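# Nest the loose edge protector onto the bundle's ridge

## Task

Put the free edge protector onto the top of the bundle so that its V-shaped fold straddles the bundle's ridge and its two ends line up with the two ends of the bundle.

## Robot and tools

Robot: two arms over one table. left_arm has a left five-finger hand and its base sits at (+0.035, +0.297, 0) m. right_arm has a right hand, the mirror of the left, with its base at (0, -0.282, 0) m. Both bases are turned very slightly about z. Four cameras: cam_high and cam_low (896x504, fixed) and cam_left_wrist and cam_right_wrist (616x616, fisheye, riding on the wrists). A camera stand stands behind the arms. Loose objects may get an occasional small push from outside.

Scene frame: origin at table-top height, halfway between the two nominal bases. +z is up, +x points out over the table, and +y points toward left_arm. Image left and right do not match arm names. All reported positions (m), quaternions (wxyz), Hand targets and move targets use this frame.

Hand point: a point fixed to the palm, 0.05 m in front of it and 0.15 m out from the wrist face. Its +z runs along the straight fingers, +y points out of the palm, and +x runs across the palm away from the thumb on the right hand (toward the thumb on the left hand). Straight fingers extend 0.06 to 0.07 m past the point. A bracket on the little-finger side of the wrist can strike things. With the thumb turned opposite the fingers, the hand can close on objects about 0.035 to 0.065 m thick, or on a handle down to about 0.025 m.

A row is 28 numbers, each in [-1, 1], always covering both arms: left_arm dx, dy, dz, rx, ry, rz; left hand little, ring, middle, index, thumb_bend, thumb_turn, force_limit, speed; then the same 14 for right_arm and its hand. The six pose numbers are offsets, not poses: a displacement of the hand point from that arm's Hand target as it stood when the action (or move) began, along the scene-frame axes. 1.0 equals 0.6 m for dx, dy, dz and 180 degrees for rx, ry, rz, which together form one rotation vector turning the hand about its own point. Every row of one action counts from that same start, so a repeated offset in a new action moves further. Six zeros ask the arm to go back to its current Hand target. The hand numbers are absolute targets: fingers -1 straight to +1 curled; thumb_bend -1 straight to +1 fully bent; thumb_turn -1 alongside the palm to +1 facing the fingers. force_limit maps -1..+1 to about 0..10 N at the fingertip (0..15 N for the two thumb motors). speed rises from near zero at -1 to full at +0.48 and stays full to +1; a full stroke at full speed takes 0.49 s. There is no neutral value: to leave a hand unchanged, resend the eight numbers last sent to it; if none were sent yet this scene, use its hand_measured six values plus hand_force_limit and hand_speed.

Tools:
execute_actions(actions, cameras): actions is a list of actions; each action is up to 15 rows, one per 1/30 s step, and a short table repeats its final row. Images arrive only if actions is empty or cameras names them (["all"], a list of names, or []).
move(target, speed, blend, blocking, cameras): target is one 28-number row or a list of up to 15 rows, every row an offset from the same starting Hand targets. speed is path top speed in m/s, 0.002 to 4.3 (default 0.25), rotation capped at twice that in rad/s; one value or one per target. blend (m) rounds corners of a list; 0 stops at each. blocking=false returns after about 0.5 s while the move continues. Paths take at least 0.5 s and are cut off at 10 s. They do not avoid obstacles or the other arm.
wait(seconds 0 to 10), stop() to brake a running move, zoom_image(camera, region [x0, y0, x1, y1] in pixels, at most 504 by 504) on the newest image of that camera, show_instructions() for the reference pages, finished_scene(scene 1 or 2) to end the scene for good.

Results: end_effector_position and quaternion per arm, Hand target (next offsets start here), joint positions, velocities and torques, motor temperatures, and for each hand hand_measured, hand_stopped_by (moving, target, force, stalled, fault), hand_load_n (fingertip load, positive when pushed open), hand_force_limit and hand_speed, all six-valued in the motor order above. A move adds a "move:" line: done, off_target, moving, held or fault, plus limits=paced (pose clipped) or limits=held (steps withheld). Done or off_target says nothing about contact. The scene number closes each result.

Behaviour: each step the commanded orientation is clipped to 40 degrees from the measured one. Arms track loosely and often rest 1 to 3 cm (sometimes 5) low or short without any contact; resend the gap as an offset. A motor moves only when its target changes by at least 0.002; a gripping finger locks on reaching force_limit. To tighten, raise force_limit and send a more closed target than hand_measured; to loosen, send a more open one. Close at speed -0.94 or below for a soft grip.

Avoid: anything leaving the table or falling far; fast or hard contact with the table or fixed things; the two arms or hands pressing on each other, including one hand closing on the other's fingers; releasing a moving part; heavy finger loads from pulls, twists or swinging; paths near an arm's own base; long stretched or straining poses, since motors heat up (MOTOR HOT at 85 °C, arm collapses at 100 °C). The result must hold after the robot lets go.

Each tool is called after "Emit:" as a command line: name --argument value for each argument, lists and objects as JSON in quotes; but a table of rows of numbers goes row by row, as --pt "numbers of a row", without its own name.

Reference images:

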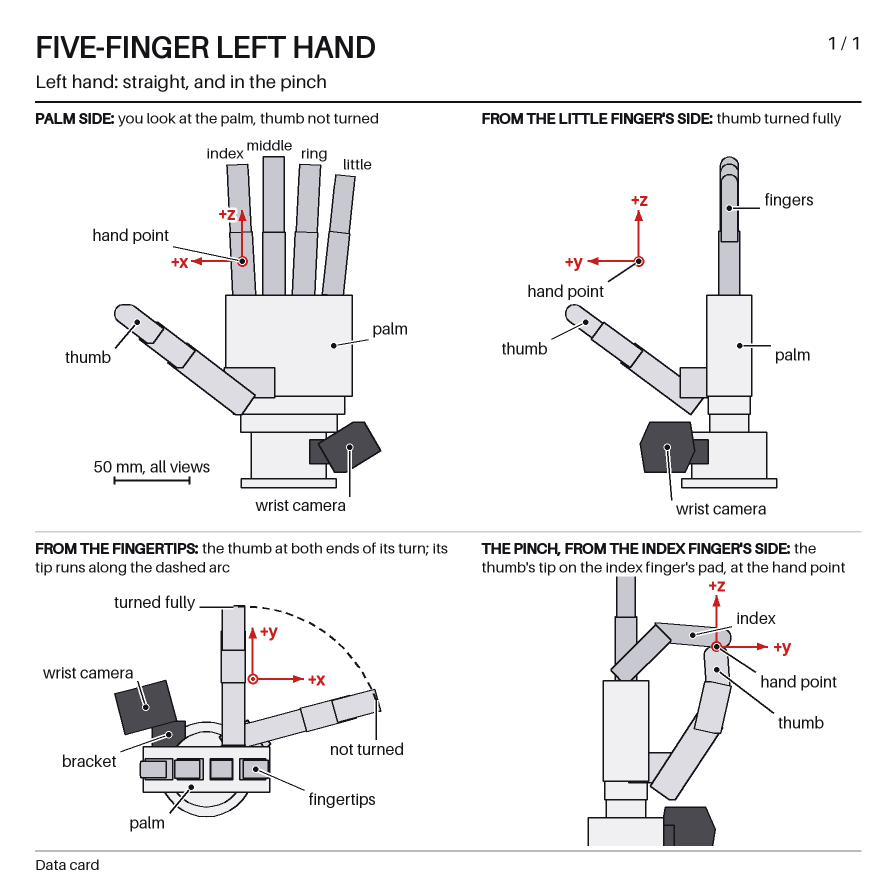

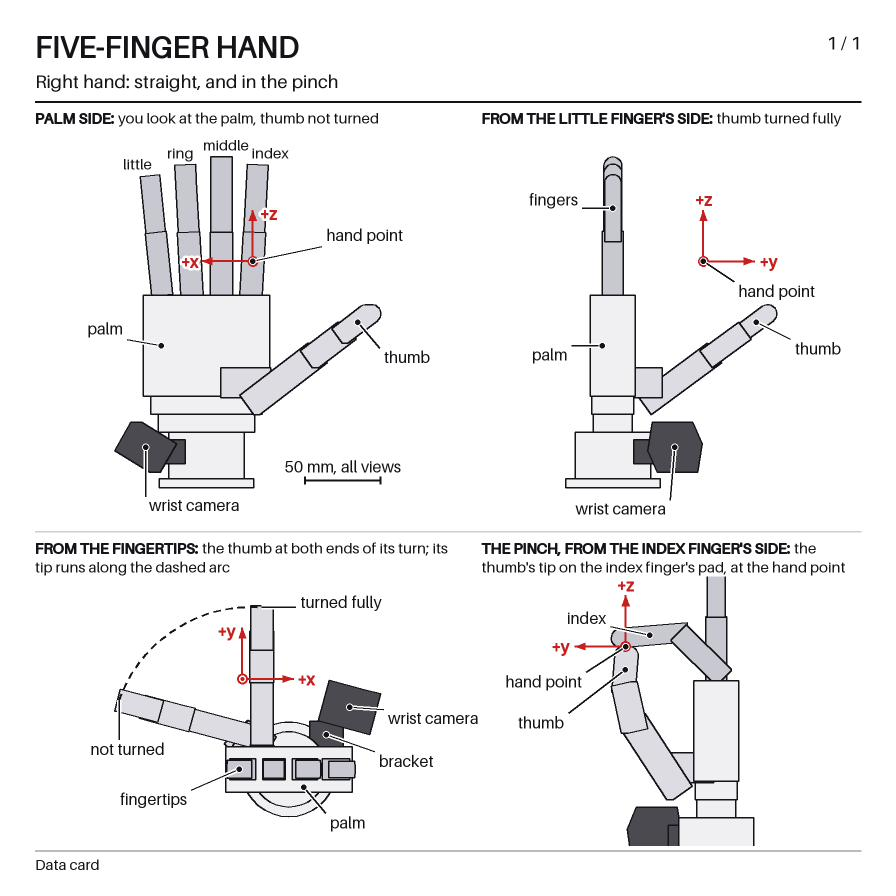

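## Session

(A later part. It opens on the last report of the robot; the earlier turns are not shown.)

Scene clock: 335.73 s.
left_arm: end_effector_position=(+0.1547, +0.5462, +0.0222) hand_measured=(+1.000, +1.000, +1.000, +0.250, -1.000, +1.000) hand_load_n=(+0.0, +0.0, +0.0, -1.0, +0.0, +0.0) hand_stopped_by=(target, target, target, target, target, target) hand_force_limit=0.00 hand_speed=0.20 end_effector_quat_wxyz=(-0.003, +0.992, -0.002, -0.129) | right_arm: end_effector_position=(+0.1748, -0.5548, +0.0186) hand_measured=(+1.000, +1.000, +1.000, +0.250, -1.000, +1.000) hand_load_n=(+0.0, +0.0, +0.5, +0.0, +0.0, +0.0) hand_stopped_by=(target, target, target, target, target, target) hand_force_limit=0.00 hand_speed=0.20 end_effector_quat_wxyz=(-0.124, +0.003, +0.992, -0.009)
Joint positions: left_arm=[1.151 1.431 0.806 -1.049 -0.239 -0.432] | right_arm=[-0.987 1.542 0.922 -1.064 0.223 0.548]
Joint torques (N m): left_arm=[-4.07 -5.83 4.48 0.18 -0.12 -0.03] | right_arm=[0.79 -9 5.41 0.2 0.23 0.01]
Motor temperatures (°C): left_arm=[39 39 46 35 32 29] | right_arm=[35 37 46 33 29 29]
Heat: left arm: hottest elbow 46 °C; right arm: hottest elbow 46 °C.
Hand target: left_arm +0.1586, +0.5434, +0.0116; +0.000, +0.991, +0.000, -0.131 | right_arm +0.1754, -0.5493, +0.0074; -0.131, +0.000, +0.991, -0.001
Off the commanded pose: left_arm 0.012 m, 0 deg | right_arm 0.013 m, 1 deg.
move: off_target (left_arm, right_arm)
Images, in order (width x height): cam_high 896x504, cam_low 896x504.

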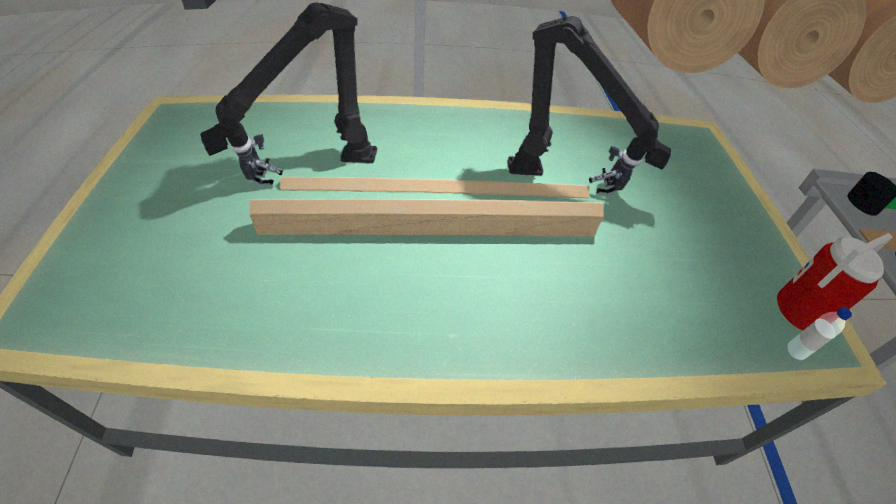

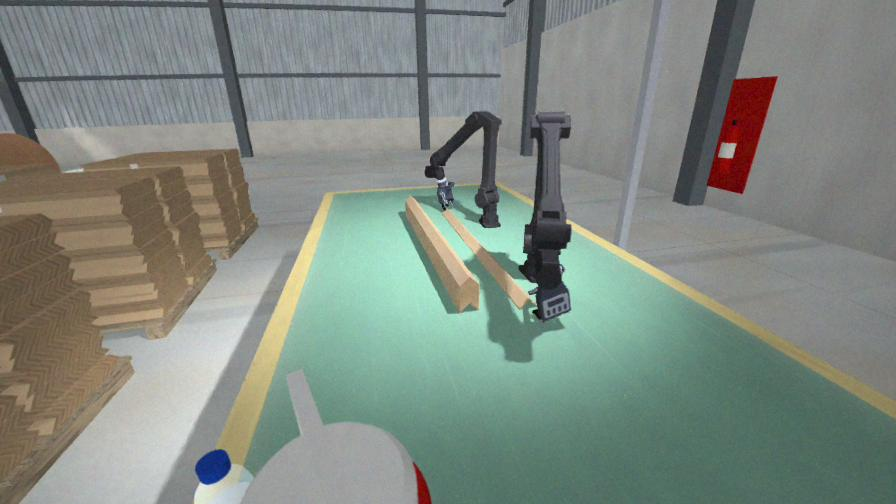

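Emit:
move --target '[0.0025,-0.0667,0.004,0,0,0,1,1,1,0.25,-1,1,0,0.2,0.001,0.06,-0.005,0,0,0,1,1,1,0.25,-1,1,0,0.2]' --speed 0.05 --cameras '["cam_high","cam_low","cam_left_wrist","cam_right_wrist"]'

Emit:
zoom_image --camera "cam_high" --region '[560, 150, 660, 220]'

Emit:
zoom_image --camera "cam_high" --region '[220, 140, 320, 210]'

Scene clock: 355.43 s.
left_arm: end_effector_position=(+0.1612, +0.5190, +0.0207) hand_measured=(+1.000, +1.000, +1.000, +0.250, -1.000, +1.000) hand_load_n=(+0.0, +0.0, +0.5, -0.5, +0.0, +0.0) hand_stopped_by=(target, target, target, target, target, target) hand_force_limit=0.00 hand_speed=0.20 end_effector_quat_wxyz=(-0.015, +0.992, +0.003, -0.128) | right_arm: end_effector_position=(+0.1777, -0.5295, +0.0150) hand_measured=(+1.000, +1.000, +1.000, +0.250, -1.000, +1.000) hand_load_n=(+0.0, +0.0, +0.0, -0.5, +0.0, +0.0) hand_stopped_by=(target, target, target, target, target, target) hand_force_limit=0.00 hand_speed=0.20 end_effector_quat_wxyz=(-0.126, +0.007, +0.992, -0.016)
Joint positions: left_arm=[1.094 1.362 0.737 -1.042 -0.24 -0.501] | right_arm=[-0.939 1.494 0.857 -1.049 0.228 0.606]
Joint torques (N m): left_arm=[-4.37 -6.77 3.45 -0.7 0.22 0.03] | right_arm=[1.2 -9.52 3.84 0.01 -0.27 -0.03]
Heat: left arm: hottest elbow 44 °C; right arm: hottest elbow 45 °C.
Hand target: left_arm +0.1601, +0.5035, +0.0141; +0.000, +0.991, +0.000, -0.131 | right_arm +0.1759, -0.5132, +0.0044; -0.131, +0.000, +0.991, -0.001
Off the commanded pose: left_arm 0.017 m, 2 deg | right_arm 0.019 m, 2 deg.
move: off_target (left_arm, right_arm)
camera_calibration:
cam_left_wrist: T_world_to_cam=[[0.202431, 0.977008, -0.0669116, -0.535327], [0.942413, -0.175776, 0.284535, -0.0656571], [0.266232, -0.120657, -0.956328, 0.1561], [0, 0, 0, 1]] pos_world=[0.128684, 0.530313, 0.132145]
cam_right_wrist: T_world_to_cam=[[-0.295235, 0.953638, 0.0584023, 0.552062], [0.913311, 0.263746, 0.310325, -0.0297977], [0.280534, 0.144958, -0.948835, 0.156292], [0, 0, 0, 1]] pos_world=[0.146358, -0.541265, 0.125301]

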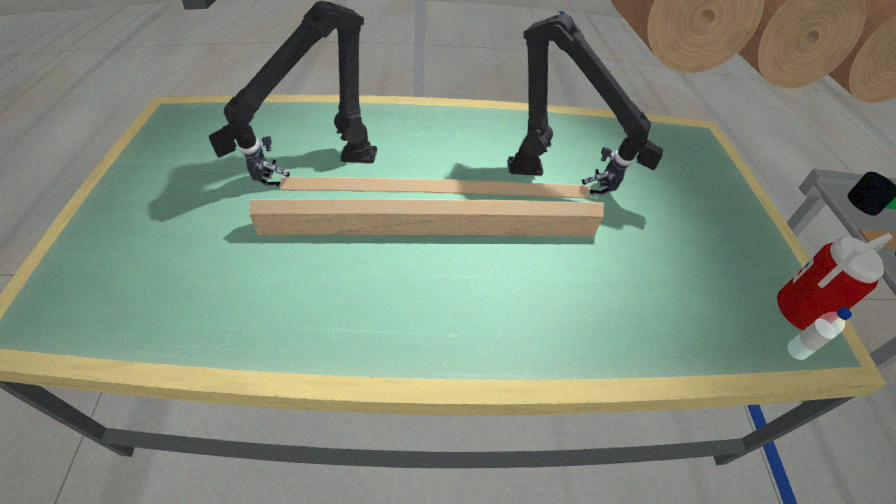

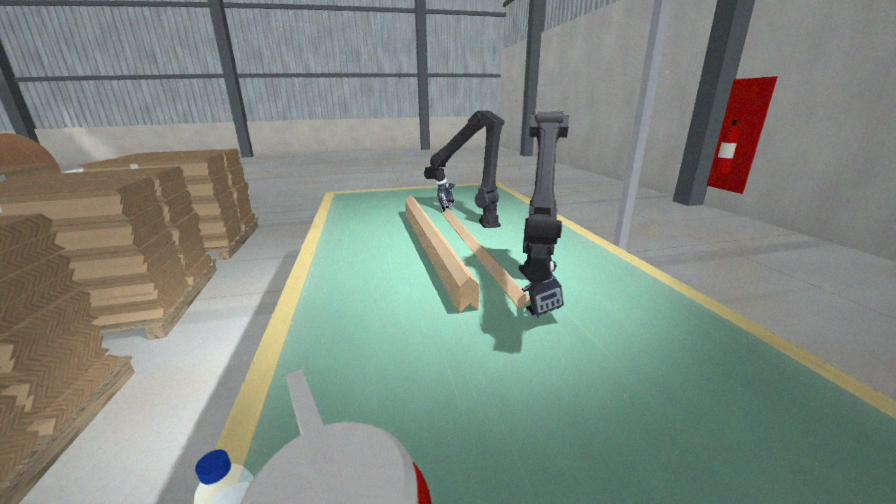

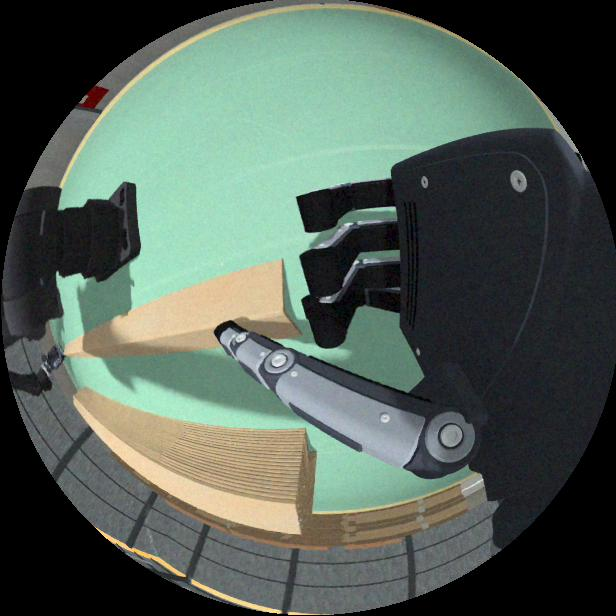

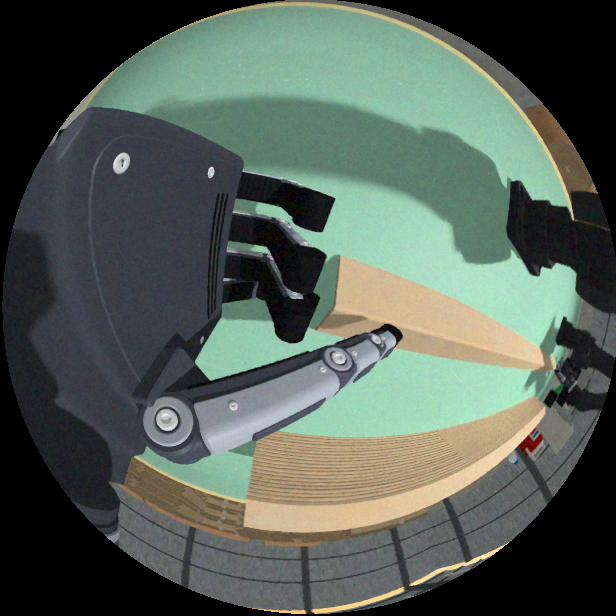

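Scaled by 5.040 from the camera's 896x504 image, which has a finer 1280x720 frame.

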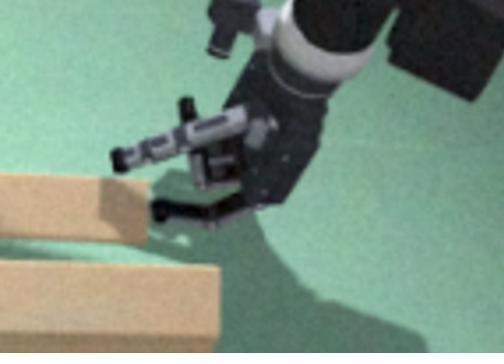

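Scaled by 5.040 from the camera's 896x504 image, which has a finer 1280x720 frame.

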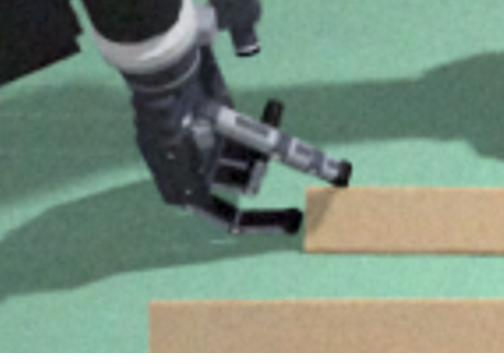

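Emit:
move --target '[-0.0085,0.019,0.0033,0,0,0,1,1,1,0.25,-1,1,0,0.2,-0.004,-0.0213,0.0033,0,0,0,1,1,1,0.25,-1,1,0,0.2]' --speed 0.1

Scene clock: 364.00 s.
left_arm: end_effector_position=(+0.1601, +0.5192, +0.0206) hand_measured=(+1.000, +1.000, +1.000, +0.250, -1.000, +1.000) hand_load_n=(+0.0, +0.0, +0.0, -0.5, +0.0, +0.0) hand_stopped_by=(target, target, target, target, target, target) hand_force_limit=0.00 hand_speed=0.20 end_effector_quat_wxyz=(-0.013, +0.992, +0.005, -0.127) | right_arm: end_effector_position=(+0.1774, -0.5295, +0.0152) hand_measured=(+1.000, +1.000, +1.000, +0.250, -1.000, +1.000) hand_load_n=(+0.0, +0.0, +0.0, -0.5, +0.0, +0.0) hand_stopped_by=(target, target, target, target, target, target) hand_force_limit=0.00 hand_speed=0.20 end_effector_quat_wxyz=(-0.126, +0.004, +0.992, -0.016)
Joint positions: left_arm=[1.1 1.362 0.736 -1.042 -0.237 -0.498] | right_arm=[-0.939 1.494 0.857 -1.049 0.228 0.6]
Joint torques (N m): left_arm=[-2.26 -5.3 4.89 -0.64 -0.04 0.32] | right_arm=[-0.97 -8.06 5.96 -0.17 -0.16 -0.14]
Heat: left arm: hottest elbow 43 °C; right arm: hottest elbow 45 °C.
Hand target: left_arm +0.1549, +0.5148, +0.0160; +0.000, +0.991, +0.000, -0.131 | right_arm +0.1735, -0.5261, +0.0064; -0.131, +0.000, +0.991, -0.001
Off the commanded pose: left_arm 0.008 m, 2 deg | right_arm 0.010 m, 2 deg.
move: done

Emit:
move --pt "0 0.0753 0.0233 0 0 0 1 1 1 0.25 -1 1 0 0.2 0 -0.0732 0.0227 0 0 0 1 1 1 0.25 -1 1 0 0.2" --pt "0 0.0503 0.001 0 0 0 1 1 1 0.25 -1 1 0 0.2 0 -0.0482 0 0 0 0 1 1 1 0.25 -1 1 0 0.2" --pt "0 -0.038 0.001 0 0 0 1 1 1 0.25 -1 1 0 0.2 0 0.0385 0 0 0 0 1 1 1 0.25 -1 1 0 0.2" --speed 0.06 --cameras '["cam_high","cam_low","cam_left_wrist","cam_right_wrist"]'

Emit:
zoom_image --camera "cam_high" --region '[560, 150, 660, 220]'

Emit:
zoom_image --camera "cam_high" --region '[220, 140, 320, 210]'

Emit:
zoom_image --camera "cam_right_wrist" --region '[220, 240, 420, 360]'

Emit:
zoom_image --camera "cam_left_wrist" --region '[200, 240, 400, 360]'

Scene clock: 381.90 s.
left_arm: end_effector_position=(+0.1559, +0.5053, +0.0209) hand_measured=(+1.000, +1.000, +1.000, +0.250, -1.000, +1.000) hand_load_n=(+0.0, +0.0, +0.0, -0.5, +0.0, +0.0) hand_stopped_by=(target, target, target, target, target, target) hand_force_limit=0.00 hand_speed=0.20 end_effector_quat_wxyz=(-0.011, +0.992, +0.002, -0.129) | right_arm: end_effector_position=(+0.1752, -0.5180, +0.0153) hand_measured=(+1.000, +1.000, +1.000, +0.250, -1.000, +1.000) hand_load_n=(+0.0, +0.0, +0.0, -0.5, +0.0, +0.0) hand_stopped_by=(target, target, target, target, target, target) hand_force_limit=0.00 hand_speed=0.20 end_effector_quat_wxyz=(-0.127, +0.006, +0.992, -0.014)
Joint positions: left_arm=[1.089 1.328 0.704 -1.051 -0.238 -0.503] | right_arm=[-0.927 1.47 0.83 -1.052 0.227 0.616]
Joint torques (N m): left_arm=[-4.13 -6.48 3.71 -0.79 0.15 0.04] | right_arm=[1.2 -9.23 4.04 -0.08 -0.25 -0.01]
Heat: left arm: hottest elbow 43 °C; right arm: hottest elbow 45 °C.
Hand target: left_arm +0.1550, +0.4920, +0.0166; +0.000, +0.991, +0.000, -0.131 | right_arm +0.1735, -0.5029, +0.0064; -0.131, +0.000, +0.991, -0.001
Off the commanded pose: left_arm 0.014 m, 1 deg | right_arm 0.018 m, 2 deg.
move: off_target (left_arm, right_arm)
camera_calibration:
cam_left_wrist: T_world_to_cam=[[0.204067, 0.976141, -0.074201, -0.520474], [0.942538, -0.175429, 0.284335, -0.0633437], [0.264534, -0.127961, -0.955849, 0.160015], [0, 0, 0, 1]] pos_world=[0.123586, 0.51742, 0.132342]
cam_right_wrist: T_world_to_cam=[[-0.296718, 0.952937, 0.0622109, 0.540112], [0.91335, 0.264163, 0.309854, -0.03032], [0.278838, 0.148759, -0.948747, 0.157791], [0, 0, 0, 1]] pos_world=[0.143956, -0.530156, 0.125497]

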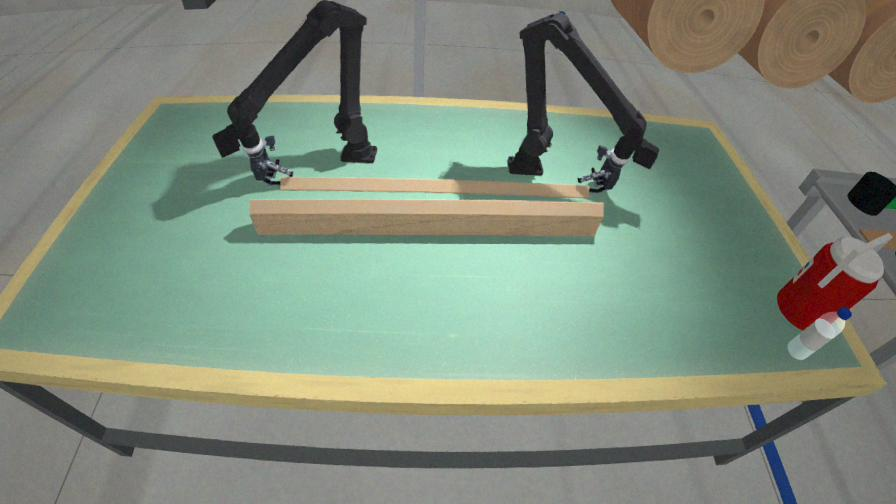

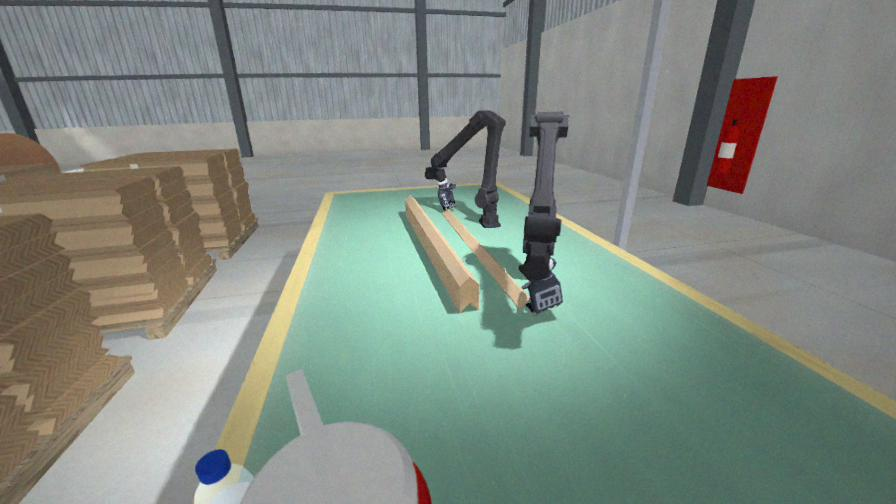

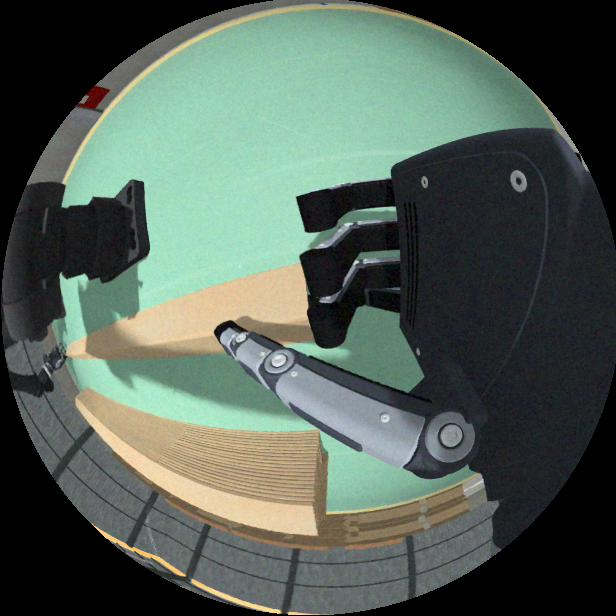

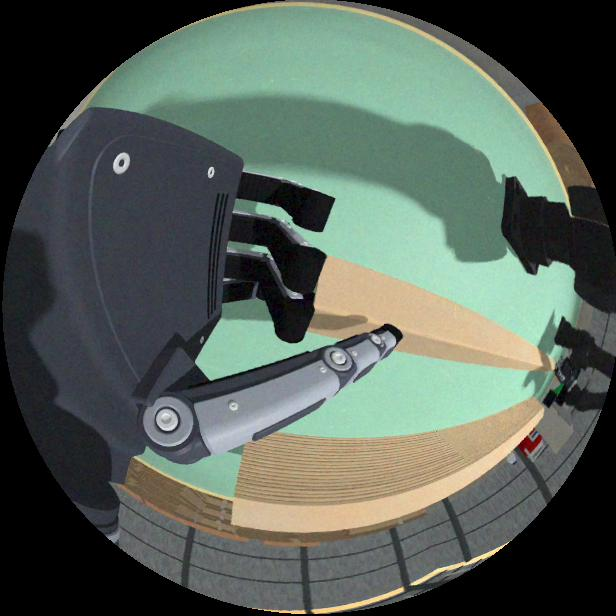

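Scaled by 5.040 from the camera's 896x504 image, which has a finer 1280x720 frame.

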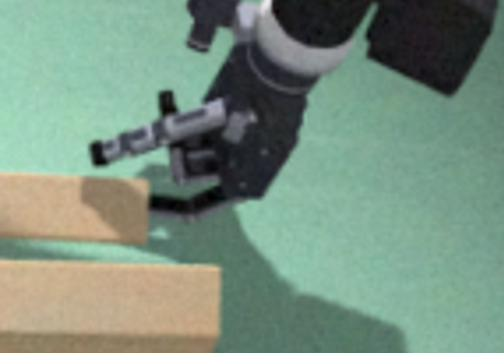

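Scaled by 5.040 from the camera's 896x504 image, which has a finer 1280x720 frame.

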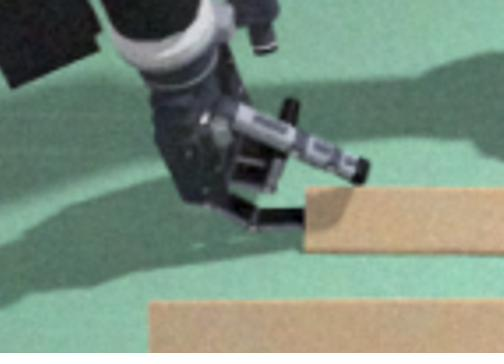

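Scaled by 2.520 from the camera's 616x616 image, which has a finer 880x880 frame.

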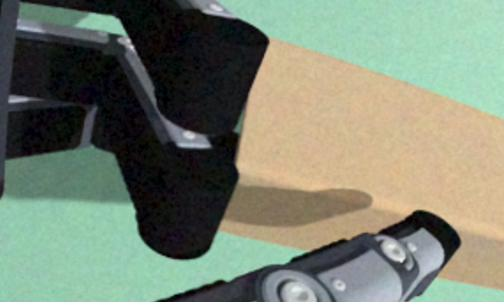

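Scaled by 2.520 from the camera's 616x616 image, which has a finer 880x880 frame.

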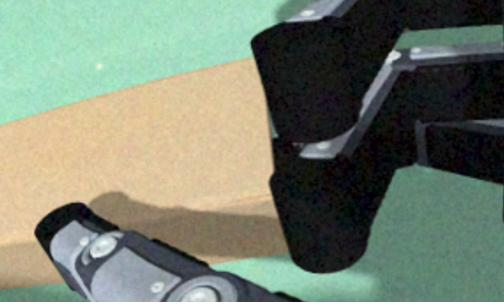

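Emit:
move --target '[0,-0.035,0.001,0,0,0,1,1,1,0.25,-1,1,0,0.2,0,0.034,0.0,0,0,0,1,1,1,0.25,-1,1,0,0.2]' --speed 0.06 --cameras '["cam_high","cam_low"]'

Emit:
zoom_image --camera "cam_high" --region '[560, 150, 660, 220]'

Emit:
zoom_image --camera "cam_high" --region '[220, 140, 320, 210]'

Scene clock: 388.80 s.
left_arm: end_effector_position=(+0.1582, +0.4865, +0.0204) hand_measured=(+1.000, +1.000, +1.000, +0.250, -1.000, +1.000) hand_load_n=(+0.0, +0.0, +0.0, -0.5, +0.0, +0.0) hand_stopped_by=(target, target, target, target, target, target) hand_force_limit=0.00 hand_speed=0.20 end_effector_quat_wxyz=(-0.015, +0.992, +0.003, -0.126) | right_arm: end_effector_position=(+0.1763, -0.4992, +0.0151) hand_measured=(+1.000, +1.000, +1.000, +0.250, -1.000, +1.000) hand_load_n=(+0.0, +0.0, +0.0, -0.5, +0.0, +0.0) hand_stopped_by=(target, target, target, target, target, target) hand_force_limit=0.00 hand_speed=0.20 end_effector_quat_wxyz=(-0.126, +0.007, +0.992, -0.017)
Joint positions: left_arm=[1.052 1.28 0.662 -1.056 -0.233 -0.543] | right_arm=[-0.892 1.431 0.788 -1.052 0.223 0.653]
Joint torques (N m): left_arm=[-4.13 -5.77 3.74 -1.16 0.15 0.06] | right_arm=[1.32 -8.88 3.93 -0.12 -0.33 -0.02]
Heat: left arm: hottest elbow 42 °C; right arm: hottest elbow 44 °C.
Hand target: left_arm +0.1550, +0.4711, +0.0172; +0.000, +0.991, +0.000, -0.131 | right_arm +0.1735, -0.4826, +0.0064; -0.131, +0.000, +0.991, -0.001
Off the commanded pose: left_arm 0.016 m, 2 deg | right_arm 0.019 m, 2 deg.
move: off_target (left_arm, right_arm)
Images, in order (width x height): cam_high 896x504, cam_low 896x504.

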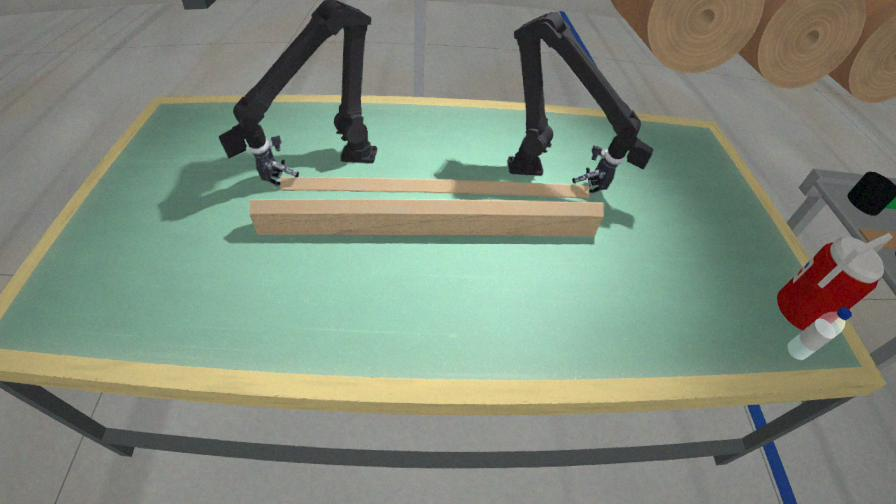

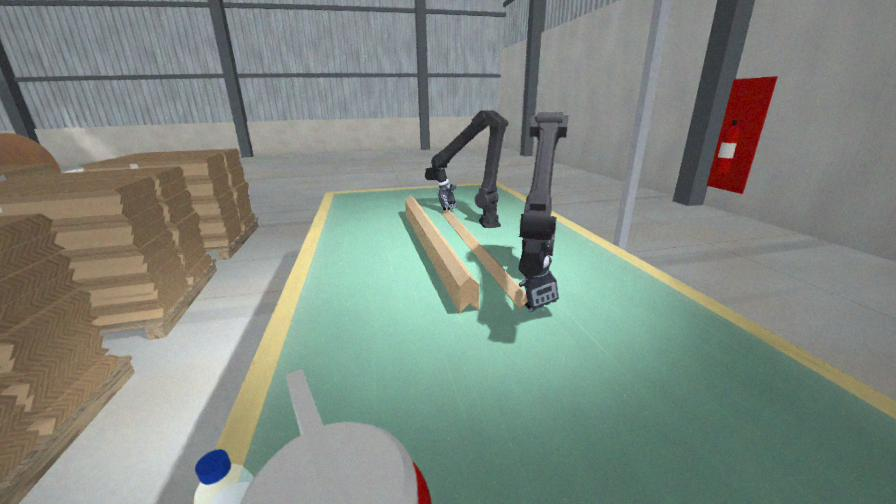

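Scaled by 5.040 from the camera's 896x504 image, which has a finer 1280x720 frame.

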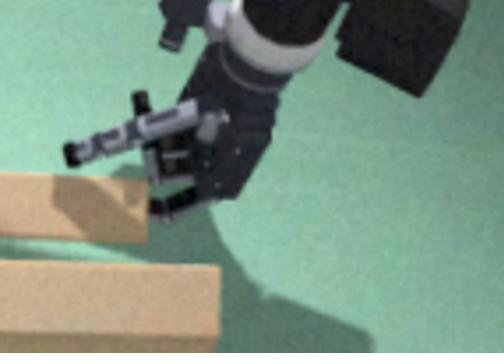

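Scaled by 5.040 from the camera's 896x504 image, which has a finer 1280x720 frame.

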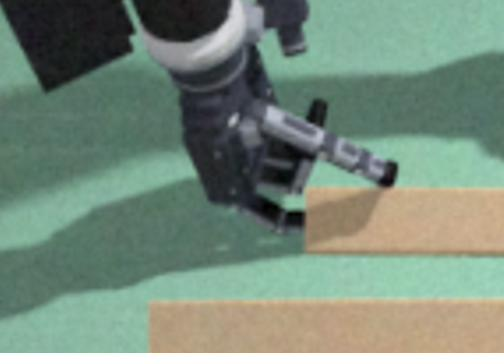

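Emit:
move --target '[0,0,0.07,0,0,0,1,1,1,0.25,-1,1,0,0.2,0,0,0.07,0,0,0,1,1,1,0.25,-1,1,0,0.2]' --speed 0.05 --cameras '["all"]'

Emit:
zoom_image --camera "cam_high" --region '[560, 140, 660, 210]'

Emit:
zoom_image --camera "cam_high" --region '[220, 130, 320, 200]'

Scene clock: 395.67 s.
left_arm: end_effector_position=(+0.1452, +0.4606, +0.0423) hand_measured=(+1.000, +1.000, +1.000, +0.250, -1.000, +1.000) hand_load_n=(+0.0, -0.5, +0.0, +0.5, +0.0, +0.0) hand_stopped_by=(target, target, target, target, target, target) hand_force_limit=0.00 hand_speed=0.20 end_effector_quat_wxyz=(+0.015, +0.990, +0.001, -0.141) | right_arm: end_effector_position=(+0.1661, -0.4795, +0.0358) hand_measured=(+1.000, +1.000, +1.000, +0.250, -1.000, +1.000) hand_load_n=(+0.0, +0.0, +0.0, +0.5, +0.0, +0.0) hand_stopped_by=(target, target, target, target, target, target) hand_force_limit=0.00 hand_speed=0.20 end_effector_quat_wxyz=(-0.137, +0.003, +0.991, +0.005)
Joint positions: left_arm=[1.049 1.215 0.662 -1.188 -0.228 -0.549] | right_arm=[-0.887 1.376 0.788 -1.156 0.215 0.656]
Joint torques (N m): left_arm=[-3.96 -6.12 8.42 -1.63 0 0.15] | right_arm=[0.79 -9.7 8.62 -1.46 -0.05 -0.05]
Heat: left arm: hottest elbow 42 °C; right arm: hottest elbow 44 °C.
Hand target: left_arm +0.1549, +0.4711, +0.0593; +0.000, +0.991, +0.000, -0.131 | right_arm +0.1735, -0.4826, +0.0484; -0.131, +0.000, +0.991, -0.001
Off the commanded pose: left_arm 0.022 m, 2 deg | right_arm 0.015 m, 1 deg.
move: off_target (left_arm, right_arm)
camera_calibration:
cam_left_wrist: T_world_to_cam=[[0.196673, 0.971947, -0.128991, -0.467832], [0.950172, -0.156487, 0.269602, -0.0763607], [0.241853, -0.175587, -0.954294, 0.202837], [0, 0, 0, 1]] pos_world=[0.115509, 0.478374, 0.153807]
cam_right_wrist: T_world_to_cam=[[-0.294782, 0.949819, 0.104627, 0.496125], [0.919423, 0.2521, 0.301838, -0.0450535], [0.260315, 0.185173, -0.947601, 0.194558], [0, 0, 0, 1]] pos_world=[0.137026, -0.495898, 0.146054]

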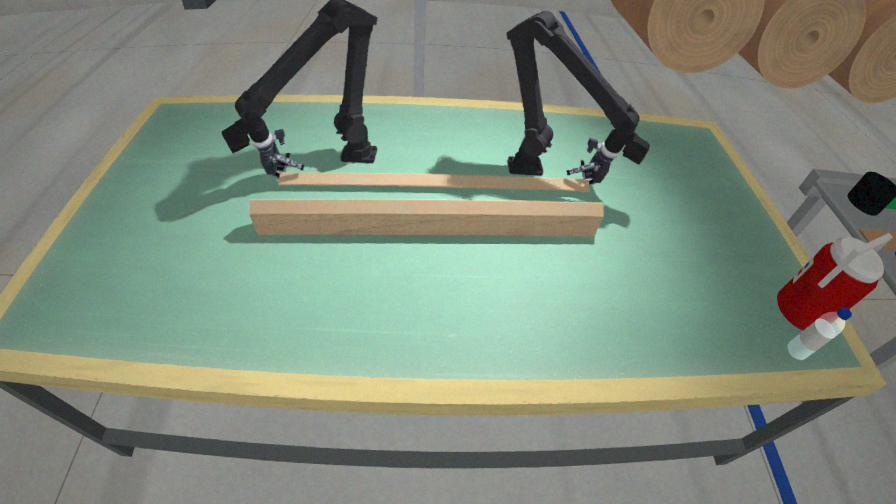

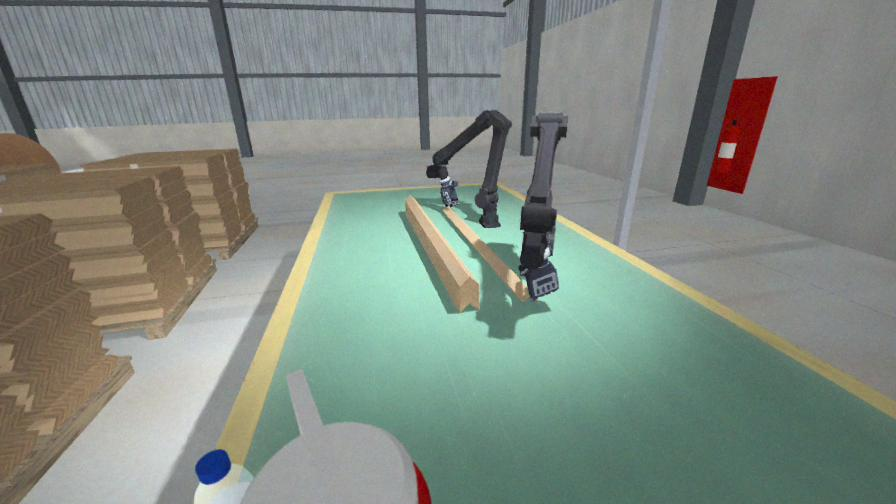

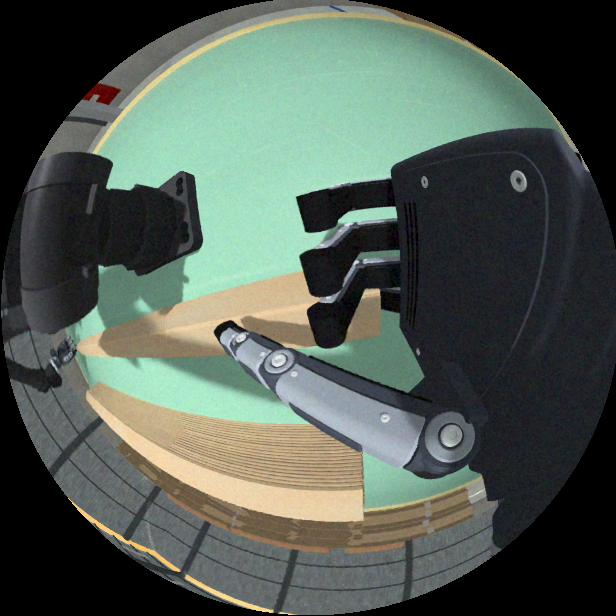

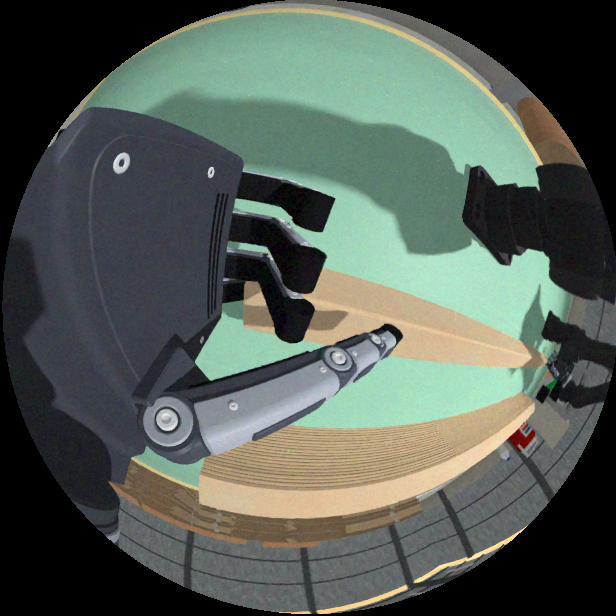

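Scaled by 5.040 from the camera's 896x504 image, which has a finer 1280x720 frame.

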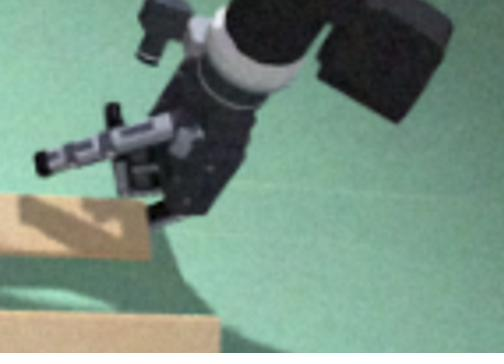

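Scaled by 5.040 from the camera's 896x504 image, which has a finer 1280x720 frame.

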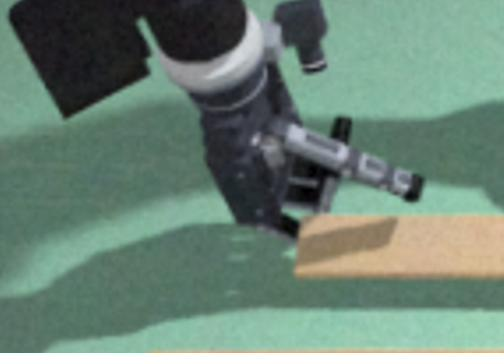

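Emit:
zoom_image --camera "cam_left_wrist" --region '[280, 400, 400, 540]'

Emit:
zoom_image --camera "cam_right_wrist" --region '[180, 400, 300, 540]'

Scaled by 3.600 from the camera's 616x616 image, which has a finer 880x880 frame.

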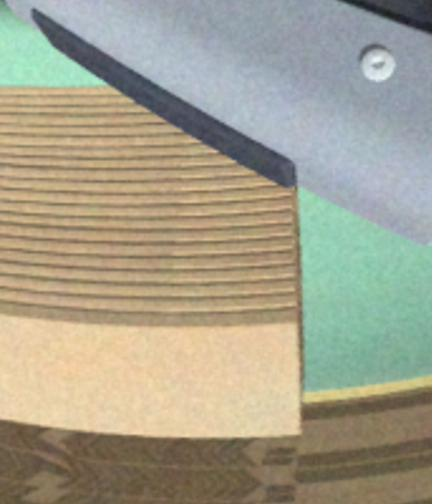

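Scaled by 3.600 from the camera's 616x616 image, which has a finer 880x880 frame.

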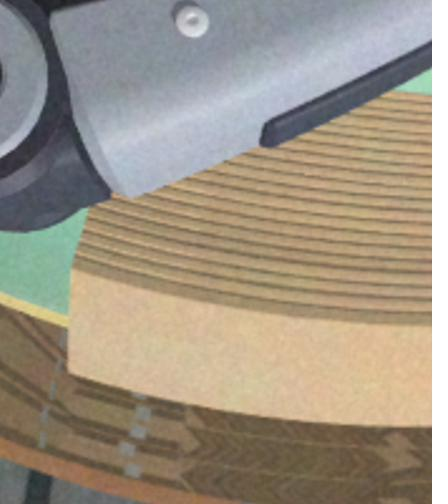

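Emit:
move --target '[0.0,0.022,0.2,0,0,0,1,1,1,0.25,-1,1,0,0.2,0,-0.03,0.22,0,0,0,1,1,1,0.25,-1,1,0,0.2]' --speed 0.06 --cameras '["all"]'

Emit:
zoom_image --camera "cam_left_wrist" --region '[230, 240, 430, 360]'

Emit:
zoom_image --camera "cam_right_wrist" --region '[180, 240, 380, 360]'

Scene clock: 424.83 s.
left_arm: end_effector_position=(+0.1489, +0.4678, +0.1558) hand_measured=(+1.000, +1.000, +1.000, +0.250, -1.000, +1.000) hand_load_n=(+0.0, +0.0, +0.0, +1.0, +0.0, +0.0) hand_stopped_by=(target, target, target, target, target, target) hand_force_limit=0.00 hand_speed=0.20 end_effector_quat_wxyz=(+0.028, +0.989, -0.004, -0.148) | right_arm: end_effector_position=(+0.1671, -0.4853, +0.1589) hand_measured=(+1.000, +1.000, +1.000, +0.250, -1.000, +1.000) hand_load_n=(+0.0, +0.0, +0.0, +1.0, +0.0, +0.0) hand_stopped_by=(target, target, target, target, target, target) hand_force_limit=0.00 hand_speed=0.20 end_effector_quat_wxyz=(-0.147, -0.005, +0.989, +0.021)
Joint positions: left_arm=[1.049 1.13 0.912 -1.552 -0.228 -0.542] | right_arm=[-0.894 1.279 1.042 -1.543 0.215 0.635]
Joint torques (N m): left_arm=[-2.26 -6.07 10.62 -1.02 -0.18 0.25] | right_arm=[-1.26 -9.17 11.9 -0.96 0.21 -0.11]
Heat: left arm: hottest elbow 45 °C; right arm: hottest elbow 49 °C.
Hand target: left_arm +0.1550, +0.4843, +0.1792; +0.000, +0.991, +0.000, -0.131 | right_arm +0.1735, -0.5006, +0.1803; -0.131, +0.000, +0.991, -0.001
Off the commanded pose: left_arm 0.029 m, 4 deg | right_arm 0.027 m, 3 deg.
move: off_target (left_arm, right_arm)
camera_calibration:
cam_left_wrist: T_world_to_cam=[[0.20062, 0.966782, -0.158382, -0.454443], [0.953042, -0.155164, 0.260066, -0.108975], [0.226852, -0.203119, -0.952513, 0.326212], [0, 0, 0, 1]] pos_world=[0.121027, 0.488698, 0.267086]
cam_right_wrist: T_world_to_cam=[[-0.303944, 0.941661, 0.144544, 0.480207], [0.922481, 0.252995, 0.291585, -0.0800768], [0.238005, 0.221965, -0.945561, 0.33332], [0, 0, 0, 1]] pos_world=[0.140494, -0.505918, 0.269112]

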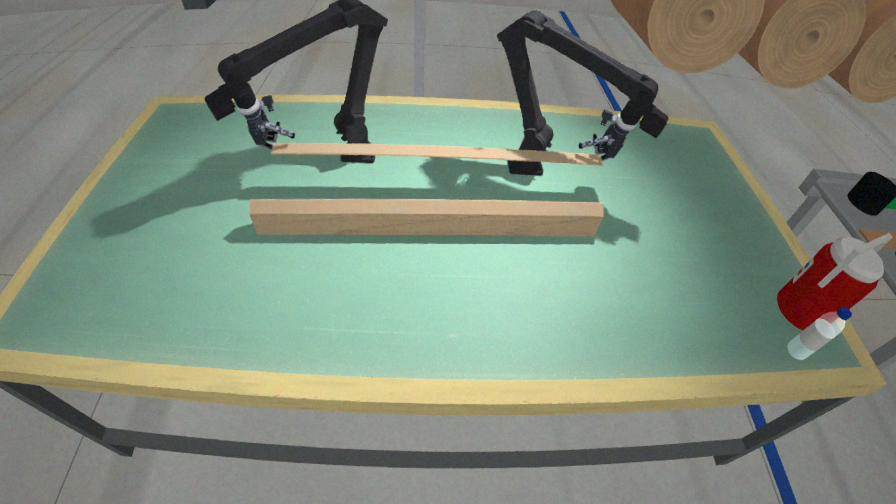

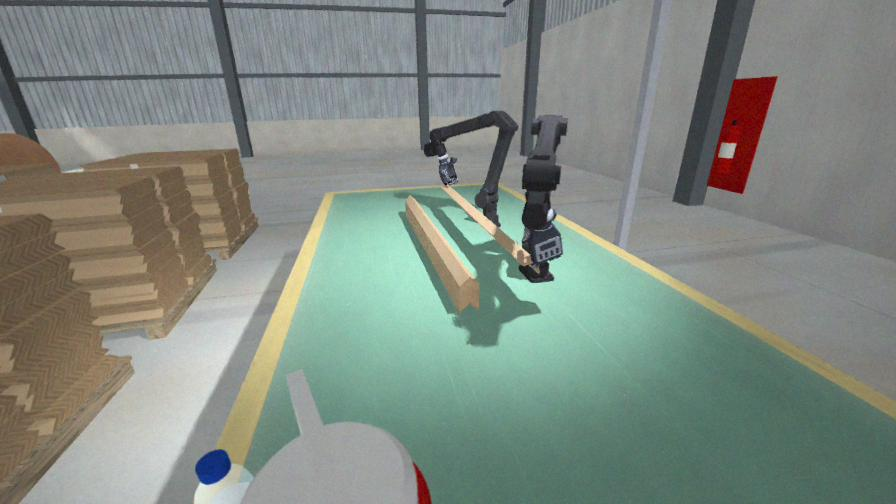

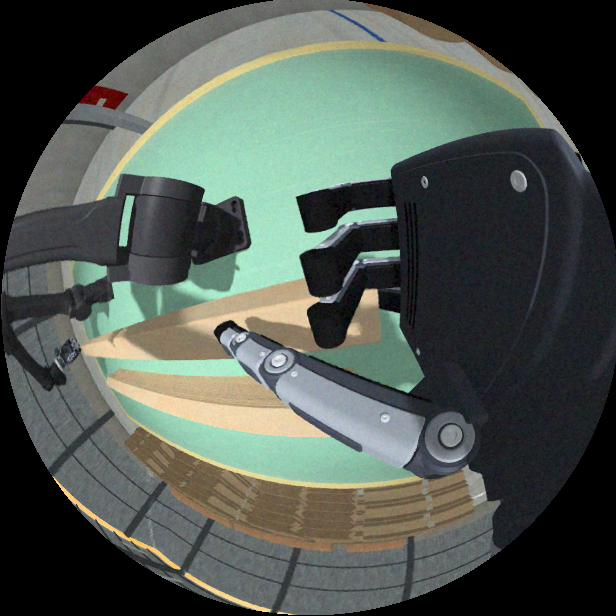

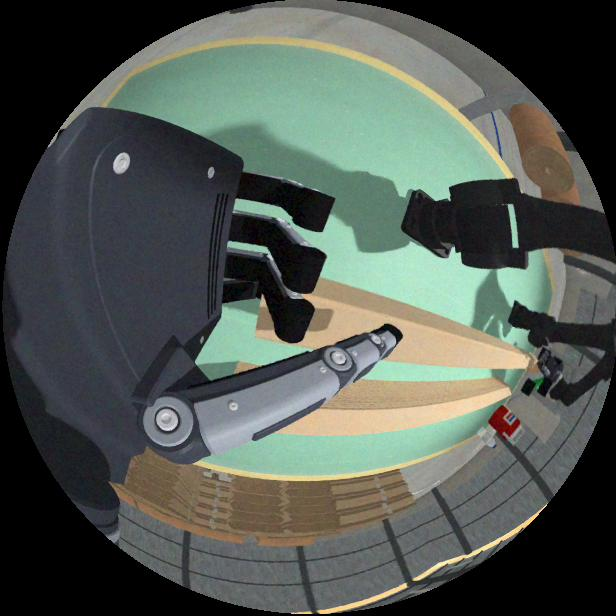

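Scaled by 2.520 from the camera's 616x616 image, which has a finer 880x880 frame.

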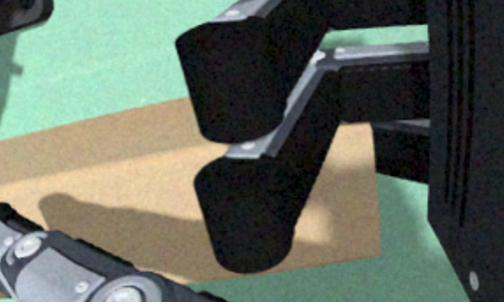

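Scaled by 2.520 from the camera's 616x616 image, which has a finer 880x880 frame.

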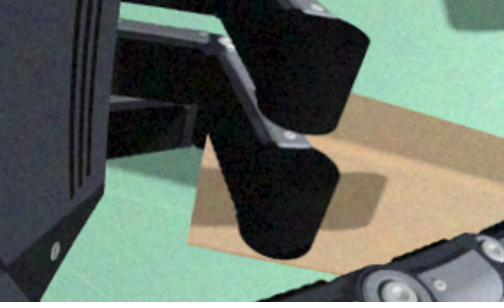

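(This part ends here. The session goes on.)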